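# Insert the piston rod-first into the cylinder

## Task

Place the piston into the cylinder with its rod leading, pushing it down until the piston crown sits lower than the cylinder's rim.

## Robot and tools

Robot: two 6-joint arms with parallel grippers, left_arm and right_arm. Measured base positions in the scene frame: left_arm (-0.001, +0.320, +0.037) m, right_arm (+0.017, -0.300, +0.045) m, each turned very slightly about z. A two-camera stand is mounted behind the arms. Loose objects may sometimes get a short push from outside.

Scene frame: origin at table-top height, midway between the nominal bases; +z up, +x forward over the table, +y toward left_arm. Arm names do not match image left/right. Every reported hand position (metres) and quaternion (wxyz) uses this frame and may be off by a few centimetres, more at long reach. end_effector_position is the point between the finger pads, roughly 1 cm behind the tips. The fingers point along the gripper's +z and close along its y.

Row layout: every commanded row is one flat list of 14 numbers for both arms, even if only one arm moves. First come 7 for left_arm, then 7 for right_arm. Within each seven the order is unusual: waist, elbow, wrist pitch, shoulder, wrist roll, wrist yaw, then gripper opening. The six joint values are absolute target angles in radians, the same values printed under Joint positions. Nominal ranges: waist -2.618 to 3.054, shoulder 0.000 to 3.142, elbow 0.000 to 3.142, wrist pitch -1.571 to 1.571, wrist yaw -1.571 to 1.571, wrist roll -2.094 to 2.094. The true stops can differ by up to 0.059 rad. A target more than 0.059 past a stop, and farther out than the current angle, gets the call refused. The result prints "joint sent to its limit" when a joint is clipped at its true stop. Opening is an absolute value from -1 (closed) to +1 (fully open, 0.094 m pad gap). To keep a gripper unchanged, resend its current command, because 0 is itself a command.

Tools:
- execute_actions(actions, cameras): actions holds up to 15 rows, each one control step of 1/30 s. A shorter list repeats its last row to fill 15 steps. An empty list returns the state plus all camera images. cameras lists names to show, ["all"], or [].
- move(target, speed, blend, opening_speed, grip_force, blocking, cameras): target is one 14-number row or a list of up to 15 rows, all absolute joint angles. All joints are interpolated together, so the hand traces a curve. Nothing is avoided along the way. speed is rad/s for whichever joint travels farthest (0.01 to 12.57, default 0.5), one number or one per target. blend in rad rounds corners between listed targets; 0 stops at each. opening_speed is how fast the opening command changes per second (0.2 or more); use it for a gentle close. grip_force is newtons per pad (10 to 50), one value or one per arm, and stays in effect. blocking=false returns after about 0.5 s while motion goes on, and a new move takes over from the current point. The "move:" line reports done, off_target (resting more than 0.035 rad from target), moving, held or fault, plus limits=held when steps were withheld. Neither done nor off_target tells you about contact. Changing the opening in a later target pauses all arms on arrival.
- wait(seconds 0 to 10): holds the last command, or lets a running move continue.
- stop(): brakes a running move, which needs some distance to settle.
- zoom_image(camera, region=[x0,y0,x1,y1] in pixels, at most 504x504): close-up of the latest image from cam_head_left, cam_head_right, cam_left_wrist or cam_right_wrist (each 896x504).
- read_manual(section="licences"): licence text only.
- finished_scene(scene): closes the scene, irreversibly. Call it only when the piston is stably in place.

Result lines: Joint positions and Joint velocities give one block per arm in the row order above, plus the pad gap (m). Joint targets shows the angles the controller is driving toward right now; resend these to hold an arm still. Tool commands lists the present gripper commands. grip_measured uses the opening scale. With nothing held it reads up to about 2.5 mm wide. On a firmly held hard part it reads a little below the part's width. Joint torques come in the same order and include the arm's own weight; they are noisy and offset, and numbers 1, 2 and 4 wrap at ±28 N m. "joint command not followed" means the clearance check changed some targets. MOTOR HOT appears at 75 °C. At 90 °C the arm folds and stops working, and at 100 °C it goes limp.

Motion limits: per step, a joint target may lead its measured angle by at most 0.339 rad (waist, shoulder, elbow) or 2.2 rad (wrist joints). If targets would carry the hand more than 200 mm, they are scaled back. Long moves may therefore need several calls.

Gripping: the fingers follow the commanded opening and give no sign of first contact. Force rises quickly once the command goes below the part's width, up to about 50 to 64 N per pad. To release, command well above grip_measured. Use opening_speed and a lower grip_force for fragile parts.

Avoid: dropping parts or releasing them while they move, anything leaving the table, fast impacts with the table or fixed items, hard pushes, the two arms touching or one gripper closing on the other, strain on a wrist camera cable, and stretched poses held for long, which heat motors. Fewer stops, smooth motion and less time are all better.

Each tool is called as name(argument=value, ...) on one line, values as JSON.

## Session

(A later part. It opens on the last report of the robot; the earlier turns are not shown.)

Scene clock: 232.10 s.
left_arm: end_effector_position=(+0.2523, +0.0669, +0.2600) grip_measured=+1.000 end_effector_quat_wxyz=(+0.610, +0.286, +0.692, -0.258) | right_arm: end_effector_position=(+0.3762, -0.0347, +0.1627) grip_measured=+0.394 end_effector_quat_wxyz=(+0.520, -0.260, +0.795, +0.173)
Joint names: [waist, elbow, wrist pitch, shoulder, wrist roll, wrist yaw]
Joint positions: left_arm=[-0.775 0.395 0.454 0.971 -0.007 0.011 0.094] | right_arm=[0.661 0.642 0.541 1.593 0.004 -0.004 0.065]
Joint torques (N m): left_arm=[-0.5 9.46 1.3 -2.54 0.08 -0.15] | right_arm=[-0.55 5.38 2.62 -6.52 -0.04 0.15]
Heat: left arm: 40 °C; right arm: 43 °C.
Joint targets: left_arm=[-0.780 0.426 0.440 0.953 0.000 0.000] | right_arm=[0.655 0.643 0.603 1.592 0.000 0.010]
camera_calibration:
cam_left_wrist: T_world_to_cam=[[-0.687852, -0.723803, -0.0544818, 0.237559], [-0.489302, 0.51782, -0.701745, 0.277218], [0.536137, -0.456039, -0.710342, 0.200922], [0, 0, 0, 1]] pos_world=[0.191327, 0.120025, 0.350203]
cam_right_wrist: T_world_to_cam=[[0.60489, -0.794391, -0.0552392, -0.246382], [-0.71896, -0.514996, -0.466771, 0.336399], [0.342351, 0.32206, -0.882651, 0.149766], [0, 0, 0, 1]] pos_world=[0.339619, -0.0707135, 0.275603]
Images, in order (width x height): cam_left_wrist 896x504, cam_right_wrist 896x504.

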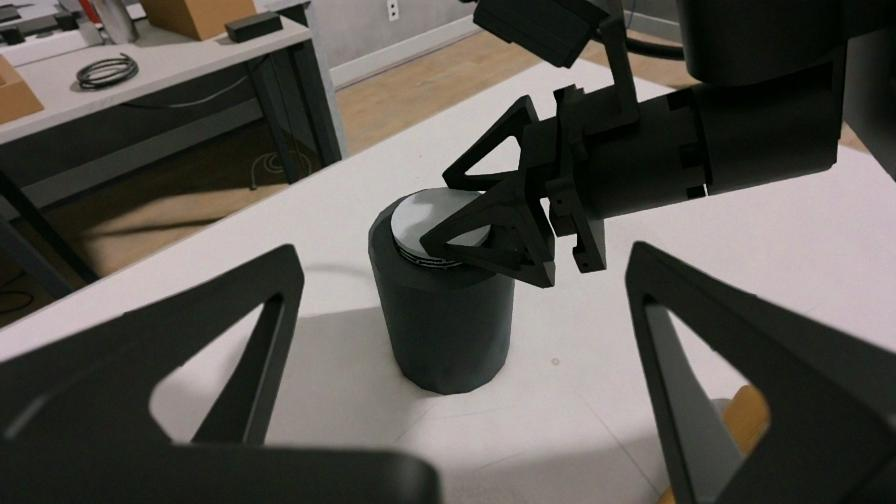

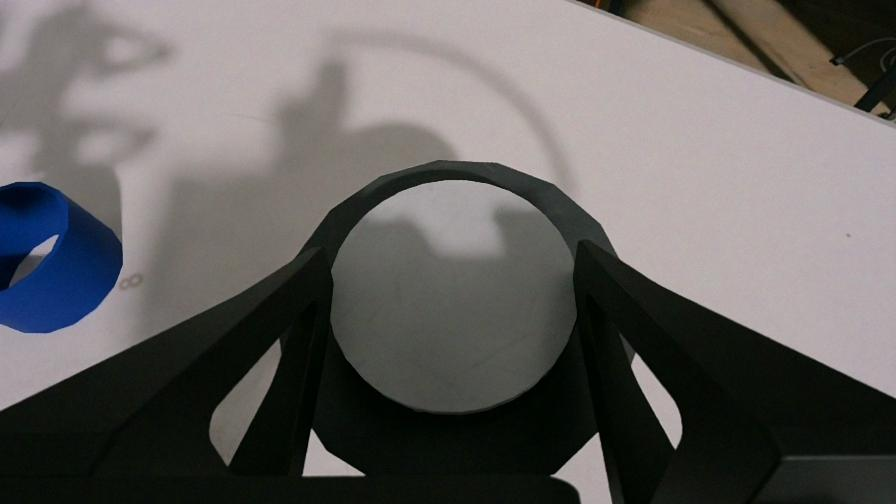

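zoom_image(camera="cam_left_wrist", region=[360, 160, 560, 300])

zoom_image(camera="cam_right_wrist", region=[260, 140, 650, 480])

Scaled by 2.520 from the camera's 896x504 image, which has a finer 1280x720 frame.

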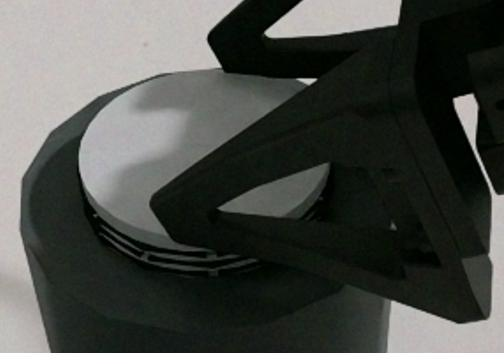

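Scaled by 1.292 from the camera's 896x504 image, which has a finer 1280x720 frame.

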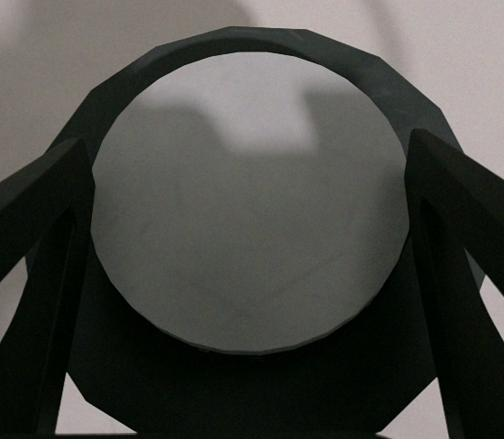

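move(target=[-0.78, 0.426, 0.44, 0.953, 0.0, 0.0, 1.0, 0.655, 0.643, 0.6035, 1.611, 0.0, 0.01, 0.30], speed=0.08, cameras=["cam_left_wrist", "cam_right_wrist"])

zoom_image(camera="cam_left_wrist", region=[360, 160, 560, 300])

zoom_image(camera="cam_right_wrist", region=[260, 140, 650, 480])

Scene clock: 235.27 s.
left_arm: end_effector_position=(+0.2523, +0.0669, +0.2600) grip_measured=+1.000 end_effector_quat_wxyz=(+0.610, +0.286, +0.692, -0.258) | right_arm: end_effector_position=(+0.3762, -0.0347, +0.1624) grip_measured=+0.394 end_effector_quat_wxyz=(+0.520, -0.260, +0.795, +0.173)
Joint names: [waist, elbow, wrist pitch, shoulder, wrist roll, wrist yaw]
Joint positions: left_arm=[-0.775 0.395 0.454 0.971 -0.007 0.011 0.094] | right_arm=[0.661 0.642 0.541 1.594 0.004 -0.004 0.065]
Joint torques (N m): left_arm=[-0.5 9.46 1.3 -2.52 0.08 -0.14] | right_arm=[-0.54 5.34 2.61 -4.92 -0.02 0.15]
Heat: left arm: 40 °C; right arm: 43 °C.
Joint targets: left_arm=[-0.780 0.426 0.440 0.953 0.000 0.000] | right_arm=[0.655 0.643 0.603 1.611 0.000 0.010]
move: off_target (right_arm); right_arm: the wrist pitch is farthest, 0.062 rad from its target
camera_calibration:
cam_left_wrist: T_world_to_cam=[[-0.687852, -0.723803, -0.0544818, 0.237559], [-0.489302, 0.51782, -0.701745, 0.277218], [0.536137, -0.456039, -0.710342, 0.200922], [0, 0, 0, 1]] pos_world=[0.191327, 0.120025, 0.350203]
cam_right_wrist: T_world_to_cam=[[0.604897, -0.794385, -0.0552528, -0.246317], [-0.719084, -0.515115, -0.466449, 0.336256], [0.342078, 0.321885, -0.882821, 0.149596], [0, 0, 0, 1]] pos_world=[0.33962, -0.0706128, 0.275303]
Images, in order (width x height): cam_left_wrist 896x504, cam_right_wrist 896x504.

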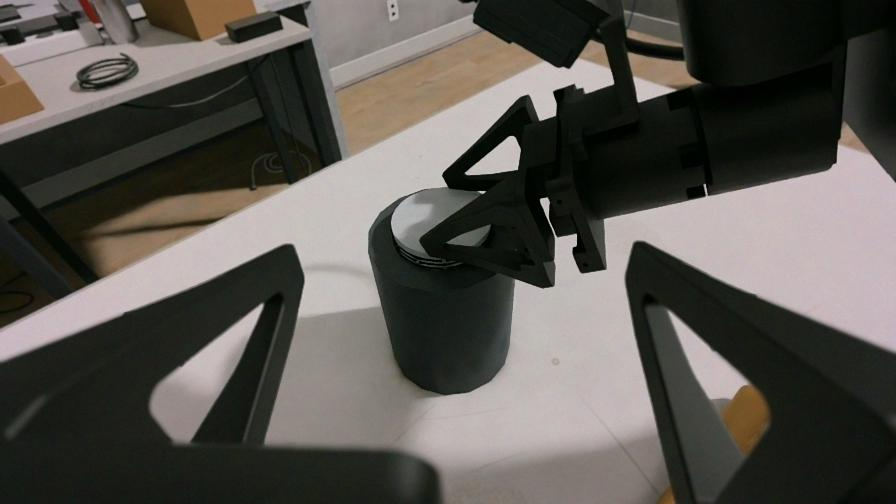

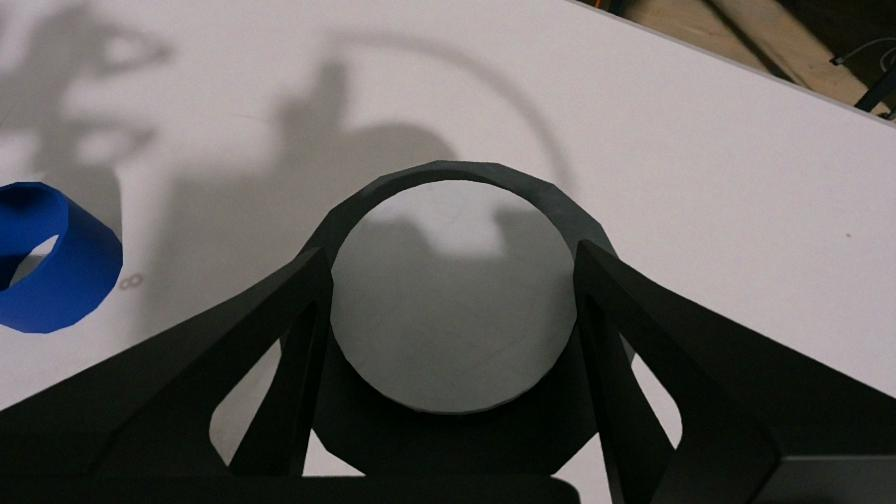

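Scaled by 2.520 from the camera's 896x504 image, which has a finer 1280x720 frame.

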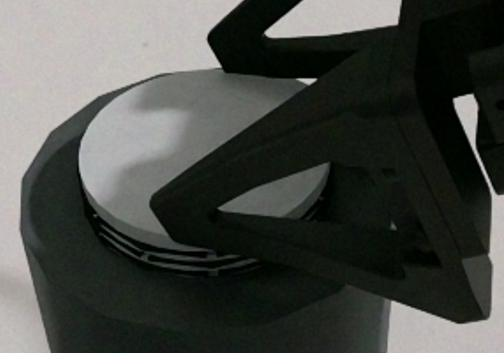

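Scaled by 1.292 from the camera's 896x504 image, which has a finer 1280x720 frame.

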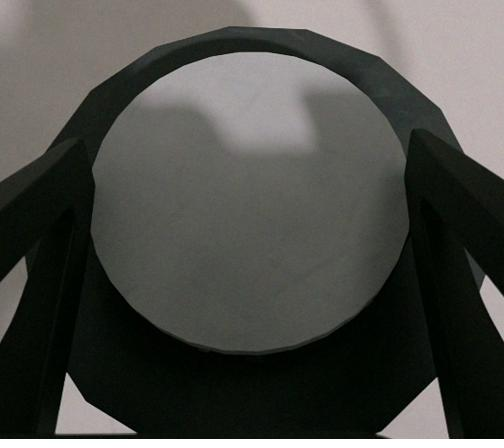

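execute_actions(actions=[[[-0.78,0.426,0.44,0.953,0.0,0.0,1.0,0.655,0.643,0.59,1.592,0.0,0.01,0.44],[-0.78,0.426,0.44,0.953,0.0,0.0,1.0,0.655,0.643,0.58,1.592,0.0,0.01,0.25]],[[-0.78,0.426,0.44,0.953,0.0,0.0,1.0,0.655,0.643,0.57,1.592,0.0,0.01,0.46],[-0.78,0.426,0.44,0.953,0.0,0.0,1.0,0.655,0.643,0.57,1.592,0.0,0.01,0.25]]], cameras=["cam_left_wrist", "cam_right_wrist"])

zoom_image(camera="cam_left_wrist", region=[360, 160, 560, 300])

zoom_image(camera="cam_right_wrist", region=[260, 140, 650, 480])

Scene clock: 239.37 s.
left_arm: end_effector_position=(+0.2523, +0.0669, +0.2600) grip_measured=+1.000 end_effector_quat_wxyz=(+0.610, +0.286, +0.692, -0.258) | right_arm: end_effector_position=(+0.3762, -0.0347, +0.1624) grip_measured=+0.384 end_effector_quat_wxyz=(+0.520, -0.260, +0.795, +0.173)
Joint names: [waist, elbow, wrist pitch, shoulder, wrist roll, wrist yaw]
Joint positions: left_arm=[-0.775 0.395 0.454 0.971 -0.007 0.011 0.094] | right_arm=[0.661 0.642 0.541 1.594 0.004 -0.004 0.065]
Joint torques (N m): left_arm=[-0.5 9.47 1.3 -2.54 0.08 -0.14] | right_arm=[-0.54 5.35 2.21 -6.69 -0.06 0.12]
Heat: left arm: 40 °C; right arm: 42 °C.
Joint targets: left_arm=[-0.780 0.426 0.440 0.953 0.000 0.000] | right_arm=[0.655 0.643 0.570 1.592 0.000 0.010]
camera_calibration:
cam_left_wrist: T_world_to_cam=[[-0.687852, -0.723803, -0.0544818, 0.237559], [-0.489302, 0.51782, -0.701745, 0.277218], [0.536137, -0.456039, -0.710342, 0.200922], [0, 0, 0, 1]] pos_world=[0.191327, 0.120025, 0.350203]
cam_right_wrist: T_world_to_cam=[[0.604878, -0.794402, -0.0552116, -0.246323], [-0.719203, -0.515221, -0.466148, 0.336208], [0.341863, 0.321671, -0.882982, 0.149698], [0, 0, 0, 1]] pos_world=[0.33962, -0.070612, 0.275304]
Images, in order (width x height): cam_left_wrist 896x504, cam_right_wrist 896x504.

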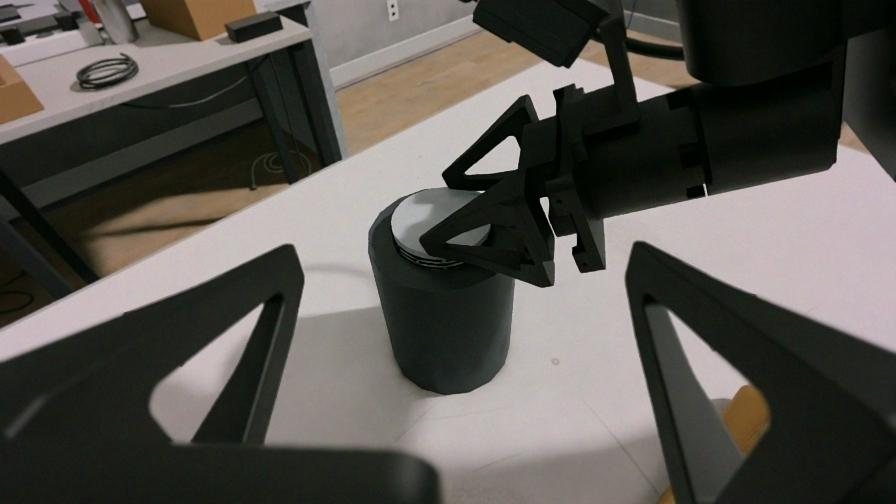

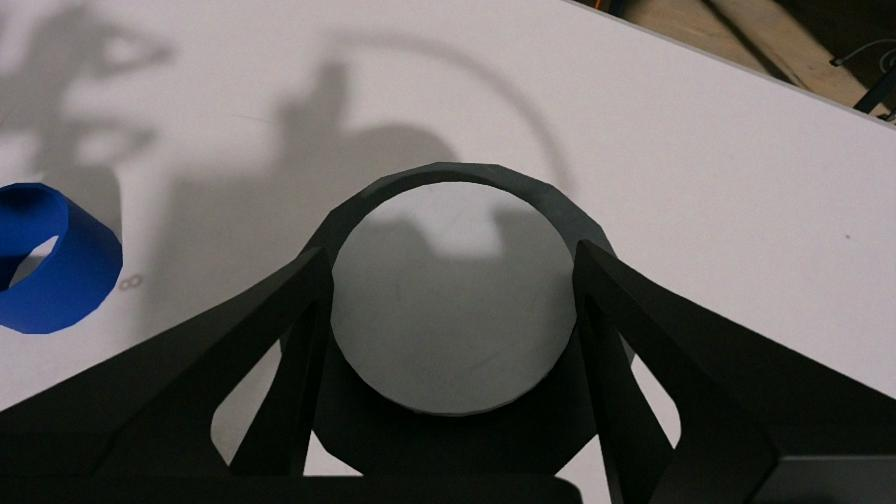

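Scaled by 2.520 from the camera's 896x504 image, which has a finer 1280x720 frame.

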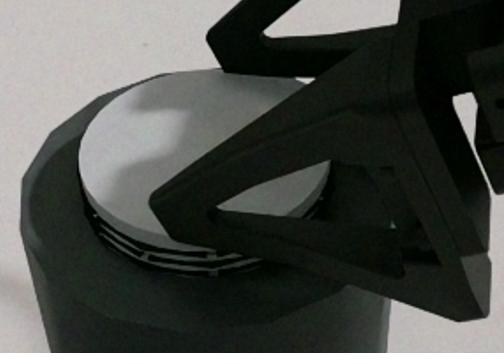

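Scaled by 1.292 from the camera's 896x504 image, which has a finer 1280x720 frame.

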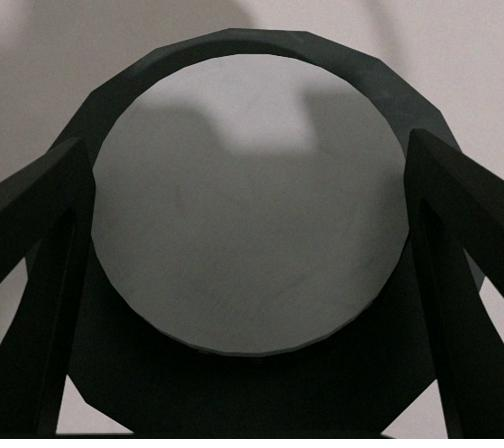

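move(target=[-0.78, 0.426, 0.44, 0.953, 0.0, 0.0, 1.0, 0.655, 0.643, 0.570, 1.592, 0.0, 0.01, 0.65], speed=0.1, opening_speed=0.2, cameras=["cam_left_wrist", "cam_right_wrist"])

zoom_image(camera="cam_left_wrist", region=[360, 160, 560, 300])

zoom_image(camera="cam_right_wrist", region=[260, 140, 650, 480])

Scene clock: 242.87 s.
left_arm: end_effector_position=(+0.2523, +0.0669, +0.2600) grip_measured=+1.000 end_effector_quat_wxyz=(+0.610, +0.286, +0.692, -0.258) | right_arm: end_effector_position=(+0.3772, -0.0339, +0.1654) grip_measured=+0.648 end_effector_quat_wxyz=(+0.525, -0.259, +0.792, +0.175)
Joint names: [waist, elbow, wrist pitch, shoulder, wrist roll, wrist yaw]
Joint positions: left_arm=[-0.775 0.395 0.454 0.971 -0.007 0.011 0.094] | right_arm=[0.661 0.642 0.554 1.594 0.004 -0.004 0.077]
Joint torques (N m): left_arm=[-0.5 9.47 1.3 -2.52 0.08 -0.14] | right_arm=[-0.5 5.33 2.05 -6.61 -0.03 0.12]
Heat: left arm: 40 °C; right arm: 42 °C.
Joint targets: left_arm=[-0.780 0.426 0.440 0.953 0.000 0.000] | right_arm=[0.655 0.643 0.570 1.592 0.000 0.010]
move: done
camera_calibration:
cam_left_wrist: T_world_to_cam=[[-0.687852, -0.723803, -0.0544818, 0.237559], [-0.489302, 0.51782, -0.701745, 0.277218], [0.536137, -0.456039, -0.710342, 0.200922], [0, 0, 0, 1]] pos_world=[0.191327, 0.120025, 0.350203]
cam_right_wrist: T_world_to_cam=[[0.605497, -0.793948, -0.0549522, -0.24646], [-0.714128, -0.511549, -0.477848, 0.338941], [0.351276, 0.328579, -0.876722, 0.147444], [0, 0, 0, 1]] pos_world=[0.339484, -0.0707386, 0.277686]
Images, in order (width x height): cam_left_wrist 896x504, cam_right_wrist 896x504.

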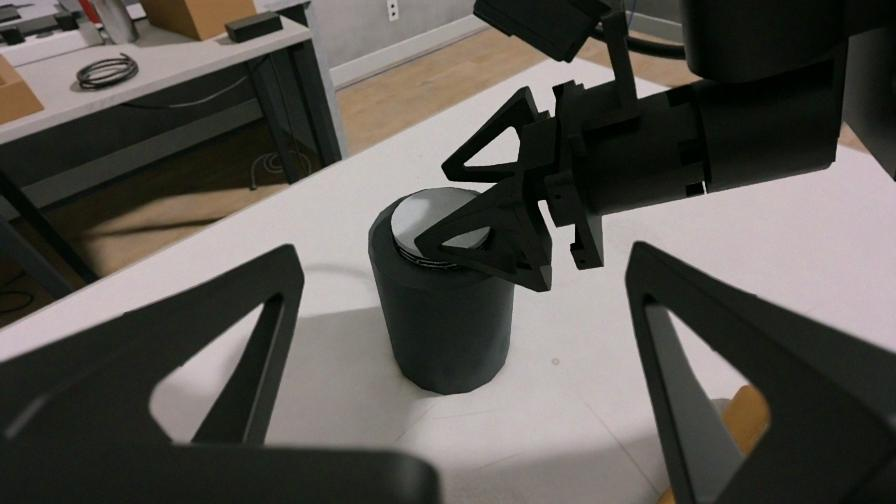

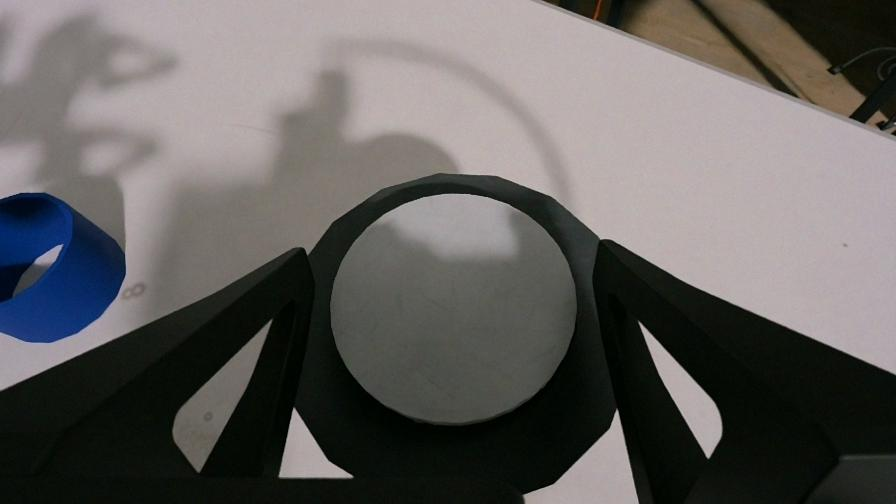

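Scaled by 2.520 from the camera's 896x504 image, which has a finer 1280x720 frame.

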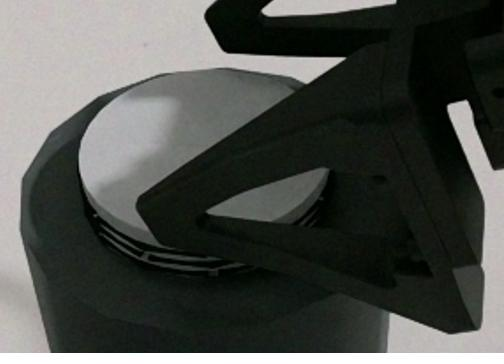

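Scaled by 1.292 from the camera's 896x504 image, which has a finer 1280x720 frame.

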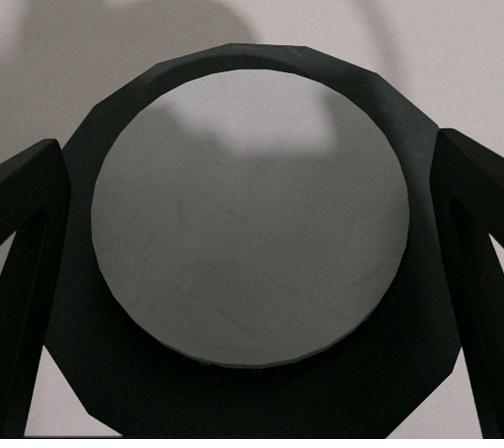

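move(target=[[-0.78, 0.426, 0.44, 0.953, 0.0, 0.0, 1.0, 0.655, 1.16, -0.43, 1.49, 0.0, 0.0, 0.65], [-0.78, 0.426, 0.44, 0.953, 0.0, 0.0, 1.0, 0.655, 1.58, -0.873, 1.835, 0.0, 0.0, -0.98]], speed=0.8, blend=[0.1, 0], cameras=["all"])

zoom_image(camera="cam_left_wrist", region=[350, 100, 570, 290])

zoom_image(camera="cam_head_left", region=[330, 180, 440, 300])

Scene clock: 251.53 s.
left_arm: end_effector_position=(+0.2523, +0.0669, +0.2600) grip_measured=+1.000 end_effector_quat_wxyz=(+0.610, +0.286, +0.692, -0.258) | right_arm: end_effector_position=(+0.3711, -0.0384, +0.1792) grip_measured=-0.979 end_effector_quat_wxyz=(+0.196, -0.304, +0.930, +0.067)
Joint names: [waist, elbow, wrist pitch, shoulder, wrist roll, wrist yaw]
Joint positions: left_arm=[-0.775 0.395 0.454 0.971 -0.007 0.011 0.094] | right_arm=[0.661 1.545 -0.871 1.827 0.003 -0.004 0.001]
Joint torques (N m): left_arm=[-0.5 9.47 1.3 -2.52 0.08 -0.15] | right_arm=[-0.54 8.51 0.96 -8.59 -0.02 0.03]
Heat: left arm: 40 °C; right arm: 42 °C.
Joint targets: left_arm=[-0.780 0.426 0.440 0.953 0.000 0.000] | right_arm=[0.655 1.580 -0.873 1.835 0.000 0.000]
move: done
camera_calibration:
cam_left_wrist: T_world_to_cam=[[-0.687852, -0.723803, -0.0544818, 0.237559], [-0.489302, 0.51782, -0.701745, 0.277218], [0.536137, -0.456039, -0.710342, 0.200922], [0, 0, 0, 1]] pos_world=[0.191327, 0.120025, 0.350203]
cam_right_wrist: T_world_to_cam=[[0.572195, -0.818452, -0.0522492, -0.234684], [-0.784953, -0.565003, 0.254205, 0.231935], [-0.237576, -0.104442, -0.965738, 0.380956], [0, 0, 0, 1]] pos_world=[0.406849, -0.0212462, 0.296683]

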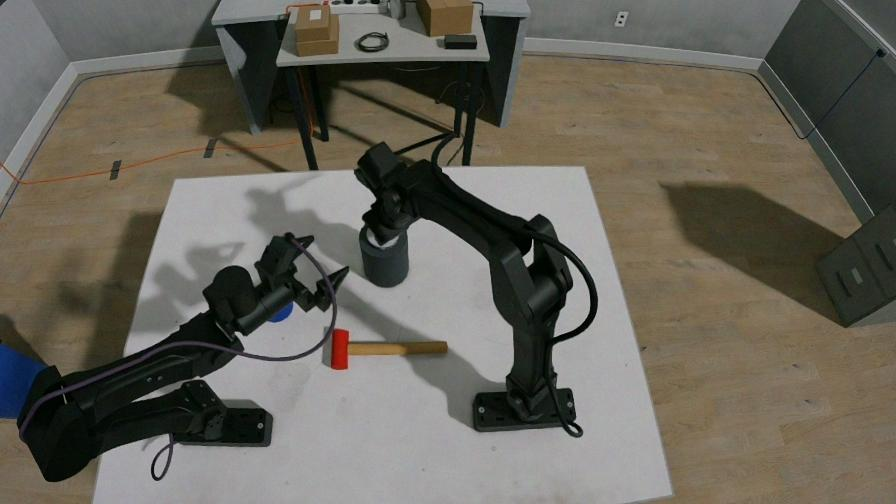

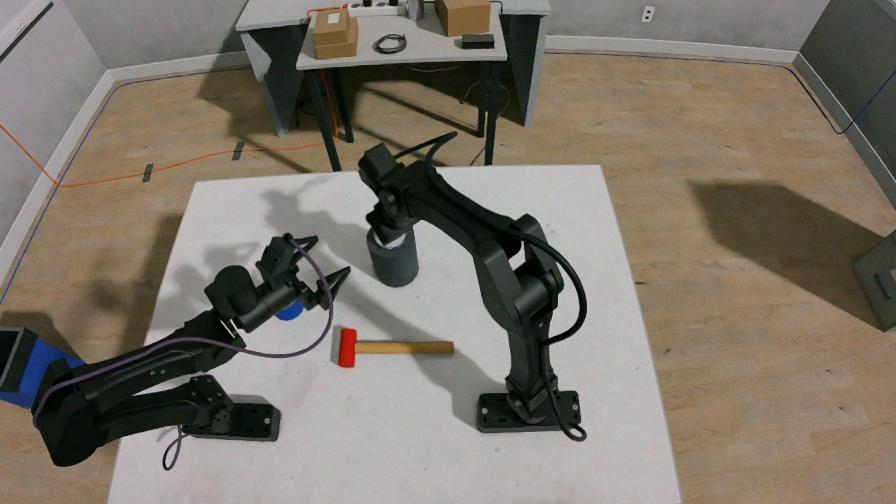

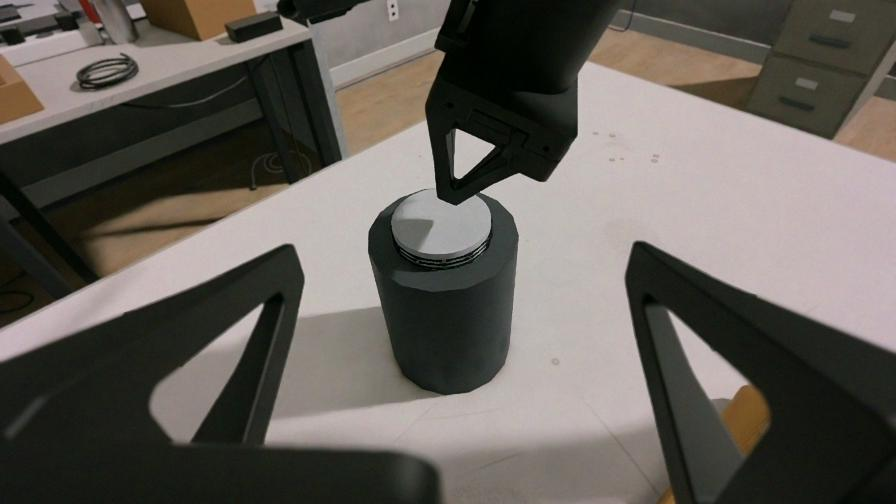

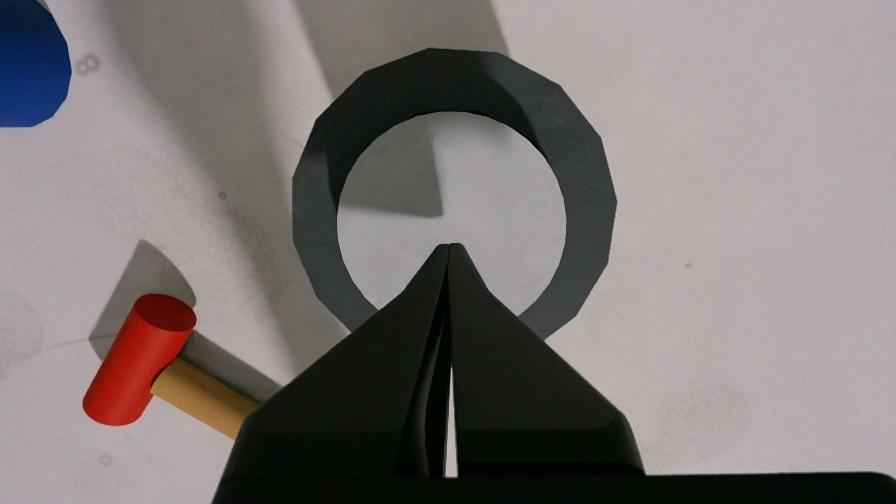

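Scaled by 2.291 from the camera's 896x504 image, which has a finer 1280x720 frame.

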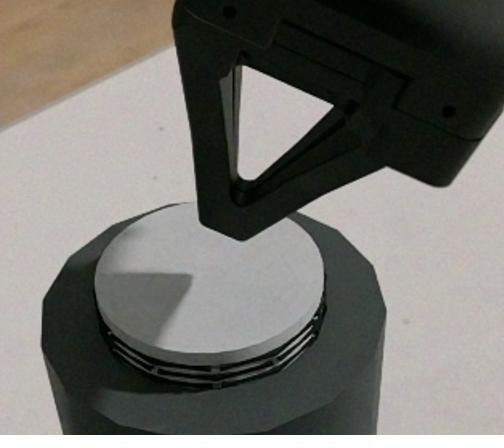

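Scaled by 4.200 from the camera's 896x504 image, which has a finer 1280x720 frame.

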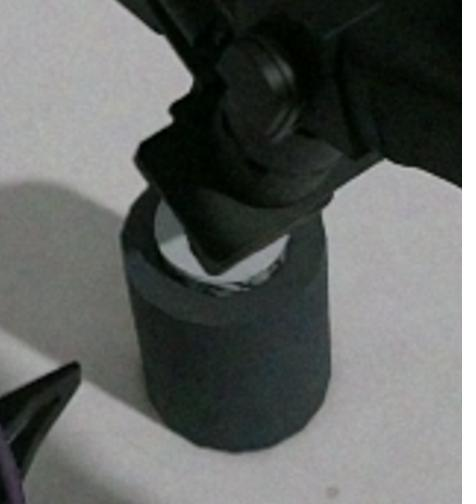

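move(target=[[-0.78, 0.426, 0.44, 0.953, 0.0, 0.0, 1.0, 0.655, 1.507, -0.809, 1.845, 0.0, 0.0, -0.98], [-0.78, 0.426, 0.44, 0.953, 0.0, 0.0, 1.0, 0.655, 1.385, -0.755, 1.893, 0.0, 0.0, -0.98]], speed=0.12, blend=[0.01, 0], cameras=["cam_left_wrist", "cam_right_wrist"])

zoom_image(camera="cam_left_wrist", region=[350, 130, 570, 290])

Scene clock: 256.07 s.
left_arm: end_effector_position=(+0.2523, +0.0669, +0.2600) grip_measured=+1.000 end_effector_quat_wxyz=(+0.610, +0.286, +0.692, -0.258) | right_arm: end_effector_position=(+0.3838, -0.0291, +0.1617) grip_measured=-0.980 end_effector_quat_wxyz=(+0.233, -0.301, +0.922, +0.079)
Joint names: [waist, elbow, wrist pitch, shoulder, wrist roll, wrist yaw]
Joint positions: left_arm=[-0.775 0.395 0.454 0.971 -0.007 0.011 0.094] | right_arm=[0.661 1.443 -0.689 1.829 0.003 -0.004 0.001]
Joint torques (N m): left_arm=[-0.5 9.46 1.3 -2.52 0.08 -0.14] | right_arm=[-0.58 1.51 0.37 -3.63 -0.01 0.03]
Heat: left arm: 40 °C; right arm: 41 °C.
Joint targets: left_arm=[-0.780 0.426 0.440 0.953 0.000 0.000] | right_arm=[0.655 1.385 -0.755 1.893 0.000 0.000]
move: off_target (right_arm); right_arm: the wrist pitch is farthest, 0.066 rad from its target
camera_calibration:
cam_left_wrist: T_world_to_cam=[[-0.687852, -0.723803, -0.0544818, 0.237559], [-0.489302, 0.51782, -0.701745, 0.277218], [0.536137, -0.456039, -0.710342, 0.200922], [0, 0, 0, 1]] pos_world=[0.191327, 0.120025, 0.350203]
cam_right_wrist: T_world_to_cam=[[0.575555, -0.815992, -0.0537832, -0.236213], [-0.798648, -0.575022, 0.177512, 0.268885], [-0.175775, -0.0592142, -0.982648, 0.348358], [0, 0, 0, 1]] pos_world=[0.411931, -0.0175055, 0.281879]
Images, in order (width x height): cam_left_wrist 896x504, cam_right_wrist 896x504.

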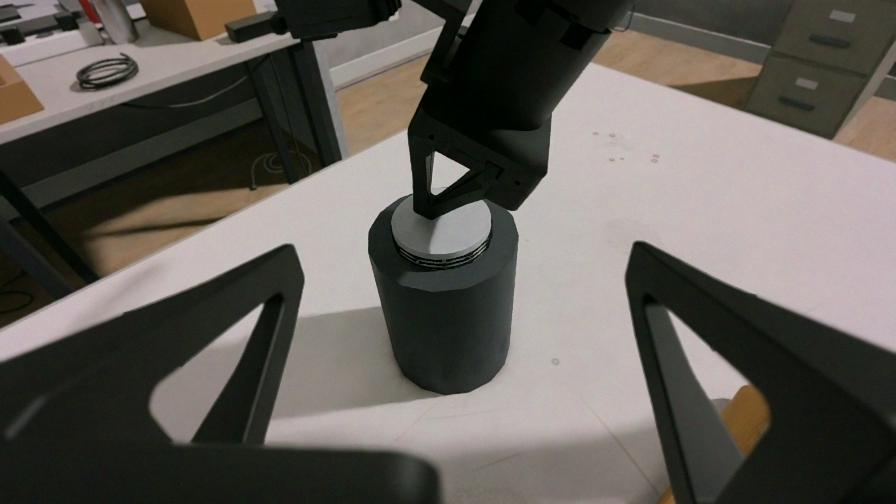

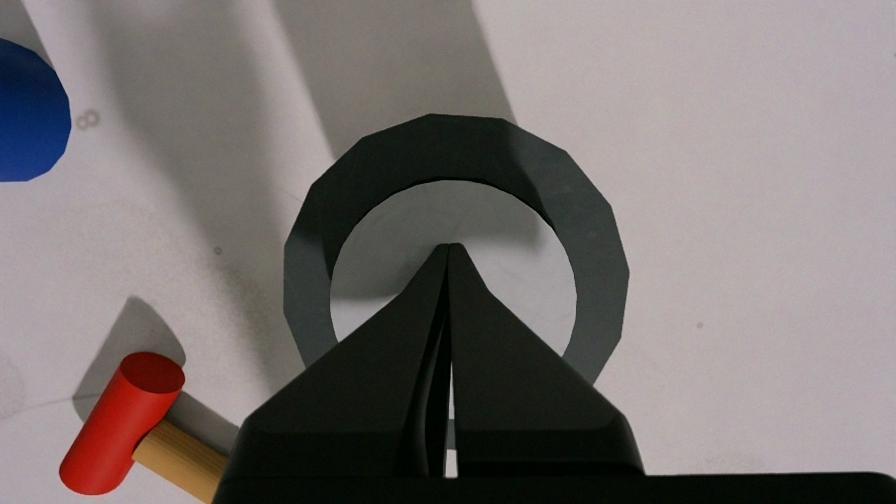

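Scaled by 2.291 from the camera's 896x504 image, which has a finer 1280x720 frame.

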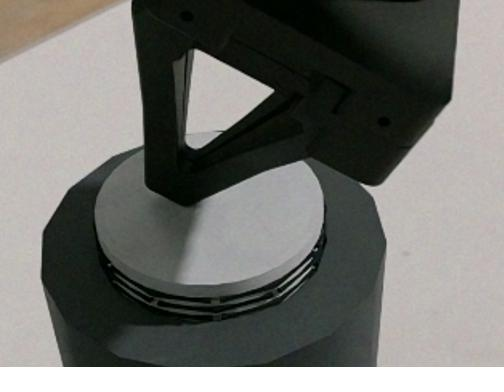

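move(target=[[-0.78, 0.426, 0.44, 0.953, 0.0, 0.0, 1.0, 0.655, 1.60, -0.80, 1.83, 0.0, 0.0, -0.98], [-0.78, 0.426, 0.44, 0.953, 0.0, 0.0, 1.0, 0.655, 2.004, -1.282, 2.112, 0.0, 0.0, -0.98]], speed=0.5, blend=[0.05, 0], cameras=["cam_left_wrist", "cam_right_wrist"])

Scene clock: 260.57 s.
left_arm: end_effector_position=(+0.2523, +0.0669, +0.2600) grip_measured=+1.000 end_effector_quat_wxyz=(+0.610, +0.286, +0.692, -0.258) | right_arm: end_effector_position=(+0.3739, -0.0363, +0.1720) grip_measured=-0.980 end_effector_quat_wxyz=(+0.076, -0.309, +0.948, +0.027)
Joint names: [waist, elbow, wrist pitch, shoulder, wrist roll, wrist yaw]
Joint positions: left_arm=[-0.775 0.395 0.454 0.971 -0.007 0.011 0.094] | right_arm=[0.661 1.968 -1.278 2.099 0.002 -0.004 0.001]
Joint torques (N m): left_arm=[-0.5 9.47 1.3 -2.52 0.08 -0.15] | right_arm=[-0.58 8.05 0.49 -9.96 0 0.02]
Heat: left arm: 40 °C; right arm: 40 °C.
Joint targets: left_arm=[-0.780 0.426 0.440 0.953 0.000 0.000] | right_arm=[0.655 2.004 -1.282 2.112 0.000 0.000]
move: off_target (right_arm); right_arm: the elbow is farthest, 0.036 rad from its target
camera_calibration:
cam_left_wrist: T_world_to_cam=[[-0.687852, -0.723803, -0.0544818, 0.237559], [-0.489302, 0.51782, -0.701745, 0.277218], [0.536137, -0.456039, -0.710342, 0.200922], [0, 0, 0, 1]] pos_world=[0.191327, 0.120025, 0.350203]
cam_right_wrist: T_world_to_cam=[[0.562427, -0.825636, -0.0447227, -0.232868], [-0.707822, -0.508719, 0.490095, 0.169747], [-0.427391, -0.243987, -0.870521, 0.424388], [0, 0, 0, 1]] pos_world=[0.432502, -0.00236584, 0.275833]
Images, in order (width x height): cam_left_wrist 896x504, cam_right_wrist 896x504.

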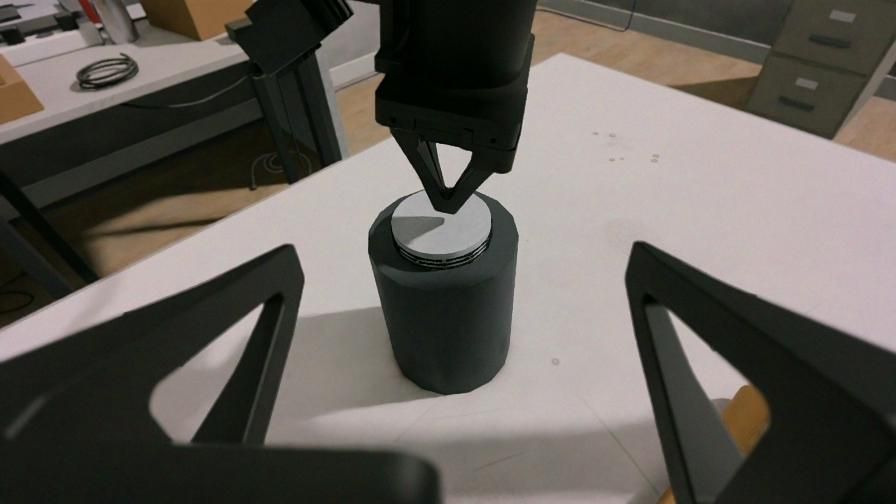

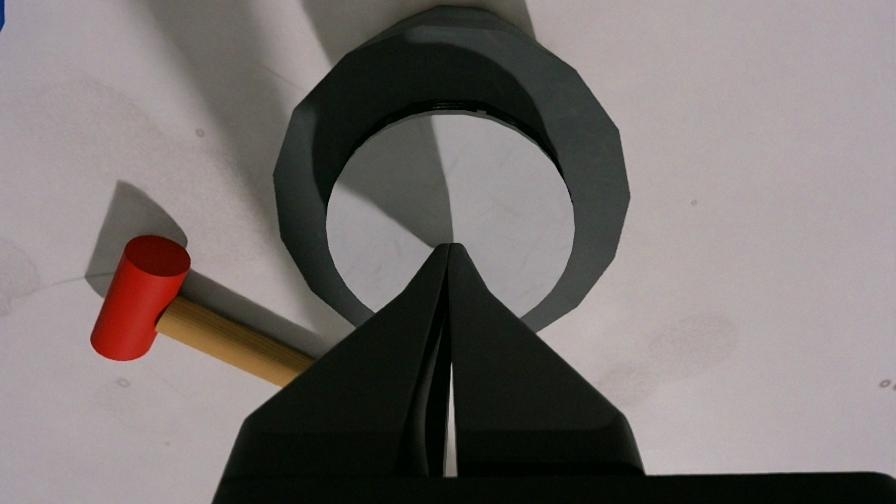

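move(target=[-0.78, 0.426, 0.44, 0.953, 0.0, 0.0, 1.0, 0.655, 1.84, -1.20, 2.135, 0.0, 0.0, -0.98], speed=0.12, cameras=["cam_left_wrist", "cam_right_wrist"])

zoom_image(camera="cam_left_wrist", region=[350, 130, 570, 290])

Scene clock: 264.07 s.
left_arm: end_effector_position=(+0.2523, +0.0669, +0.2600) grip_measured=+1.000 end_effector_quat_wxyz=(+0.610, +0.286, +0.692, -0.258) | right_arm: end_effector_position=(+0.3736, -0.0366, +0.1629) grip_measured=-0.980 end_effector_quat_wxyz=(+0.083, -0.309, +0.947, +0.030)
Joint names: [waist, elbow, wrist pitch, shoulder, wrist roll, wrist yaw]
Joint positions: left_arm=[-0.775 0.395 0.454 0.971 -0.007 0.011 0.094] | right_arm=[0.661 1.895 -1.213 2.076 0.002 -0.004 0.001]
Joint torques (N m): left_arm=[-0.5 9.46 1.3 -2.54 0.08 -0.14] | right_arm=[-0.47 1.25 0.7 -5.76 -0.02 0.02]
Heat: left arm: 40 °C; right arm: 39 °C.
Joint targets: left_arm=[-0.780 0.426 0.440 0.953 0.000 0.000] | right_arm=[0.655 1.840 -1.200 2.135 0.000 0.000]
move: off_target (right_arm); right_arm: the shoulder is farthest, 0.059 rad from its target
camera_calibration:
cam_left_wrist: T_world_to_cam=[[-0.687852, -0.723803, -0.0544818, 0.237559], [-0.489302, 0.51782, -0.701745, 0.277218], [0.536137, -0.456039, -0.710342, 0.200922], [0, 0, 0, 1]] pos_world=[0.191327, 0.120025, 0.350203]
cam_right_wrist: T_world_to_cam=[[0.563311, -0.825011, -0.0451404, -0.233505], [-0.713448, -0.513239, 0.477051, 0.177872], [-0.41674, -0.236523, -0.877716, 0.413755], [0, 0, 0, 1]] pos_world=[0.430866, -0.00349045, 0.267765]
Images, in order (width x height): cam_left_wrist 896x504, cam_right_wrist 896x504.

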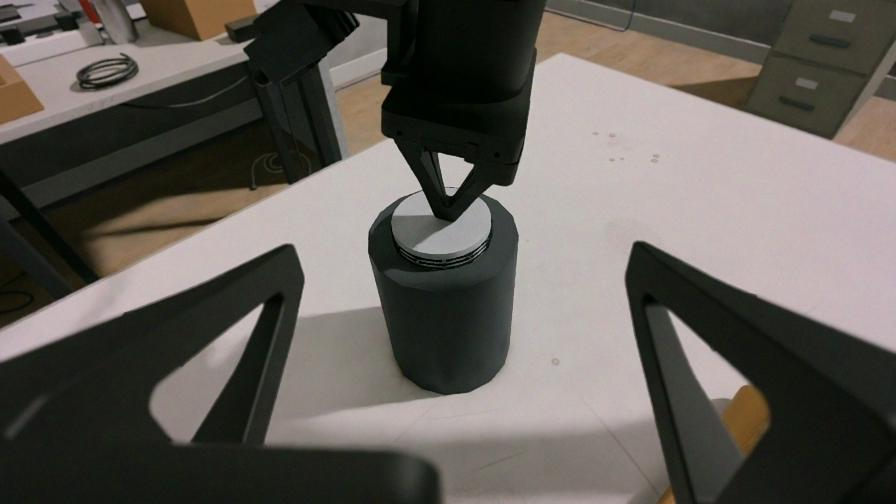

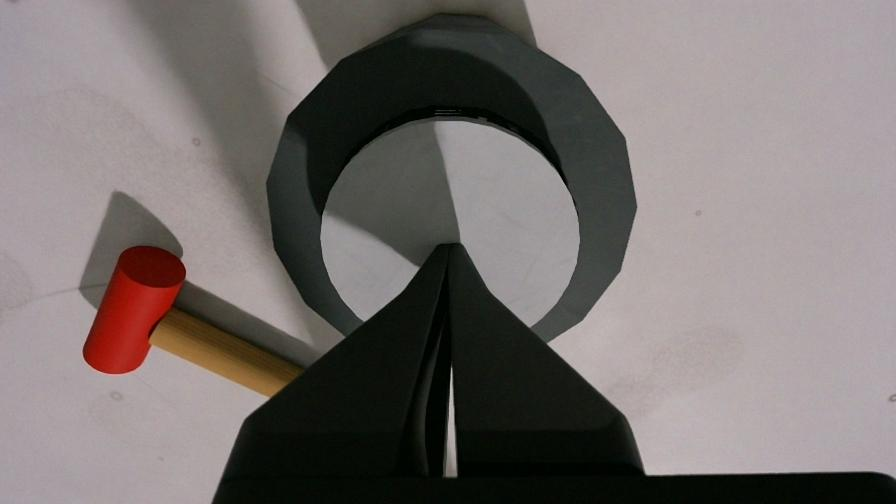

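Scaled by 2.291 from the camera's 896x504 image, which has a finer 1280x720 frame.

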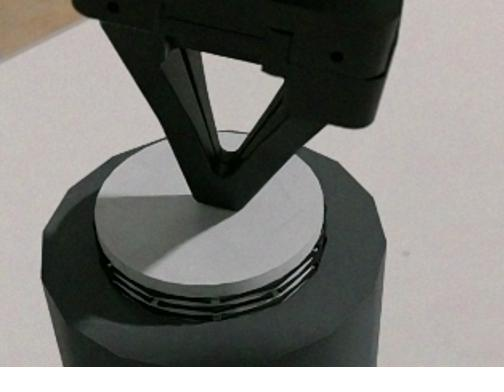

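move(target=[[-0.78, 0.426, 0.44, 0.953, 0.0, 0.0, 1.0, 0.655, 1.81, -1.20, 2.17, 0.0, 0.0, -0.98], [-0.78, 0.426, 0.44, 0.953, 0.0, 0.0, 1.0, 0.655, 1.785, -1.20, 2.20, 0.0, 0.0, -0.98]], speed=0.08, blend=[0.005, 0], cameras=["cam_left_wrist", "cam_right_wrist"])

zoom_image(camera="cam_left_wrist", region=[350, 130, 570, 290])

Scene clock: 267.17 s.
left_arm: end_effector_position=(+0.2523, +0.0669, +0.2600) grip_measured=+1.000 end_effector_quat_wxyz=(+0.610, +0.286, +0.692, -0.258) | right_arm: end_effector_position=(+0.3723, -0.0375, +0.1586) grip_measured=-0.980 end_effector_quat_wxyz=(+0.082, -0.309, +0.947, +0.029)
Joint names: [waist, elbow, wrist pitch, shoulder, wrist roll, wrist yaw]
Joint positions: left_arm=[-0.775 0.395 0.454 0.971 -0.007 0.011 0.094] | right_arm=[0.661 1.87 -1.196 2.07 0.002 -0.004 0.001]
Joint torques (N m): left_arm=[-0.5 9.46 1.3 -2.54 0.08 -0.14] | right_arm=[-0.53 -0.92 0.54 0.46 -0.02 0.03]
Heat: left arm: 40 °C; right arm: 39 °C.
Joint targets: left_arm=[-0.780 0.426 0.440 0.953 0.000 0.000] | right_arm=[0.655 1.785 -1.200 2.200 0.000 0.000]
move: off_target (right_arm); right_arm: the shoulder is farthest, 0.130 rad from its target
camera_calibration:
cam_left_wrist: T_world_to_cam=[[-0.687852, -0.723803, -0.0544818, 0.237559], [-0.489302, 0.51782, -0.701745, 0.277218], [0.536137, -0.456039, -0.710342, 0.200922], [0, 0, 0, 1]] pos_world=[0.191327, 0.120025, 0.350203]
cam_right_wrist: T_world_to_cam=[[0.563188, -0.825098, -0.0450788, -0.233707], [-0.712557, -0.512547, 0.479122, 0.177859], [-0.418428, -0.237715, -0.87659, 0.409668], [0, 0, 0, 1]] pos_world=[0.429772, -0.00428649, 0.26336]
Images, in order (width x height): cam_left_wrist 896x504, cam_right_wrist 896x504.

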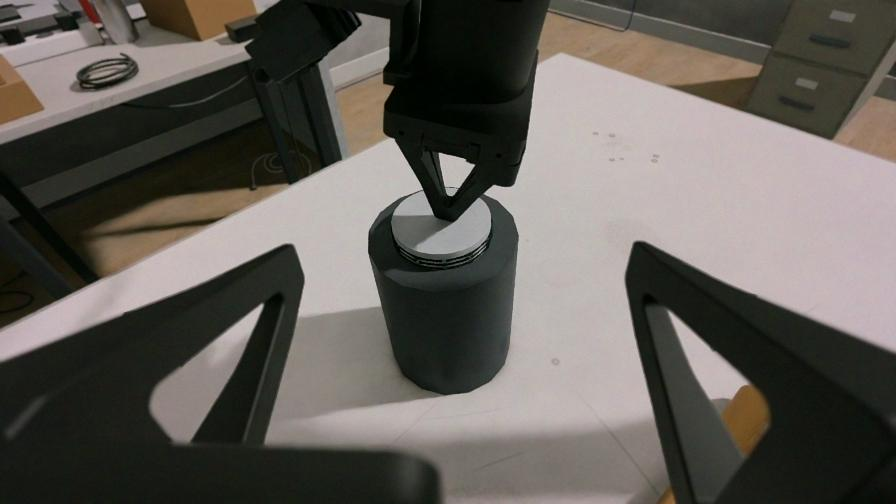

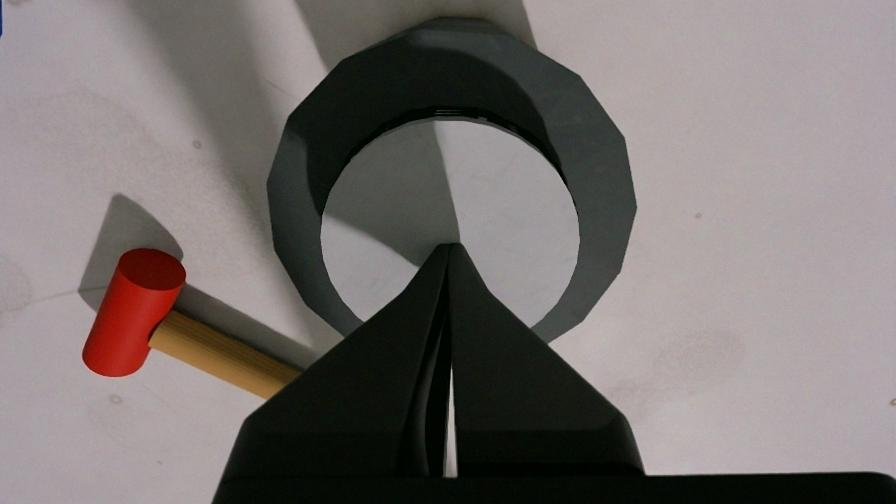

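Scaled by 2.291 from the camera's 896x504 image, which has a finer 1280x720 frame.

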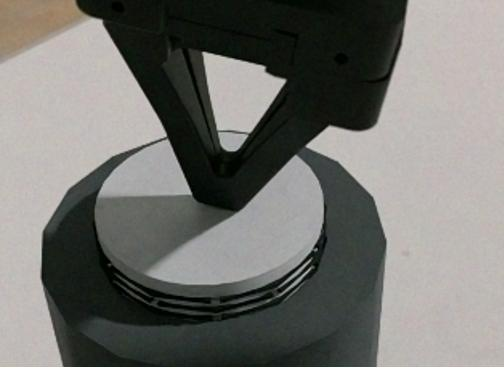

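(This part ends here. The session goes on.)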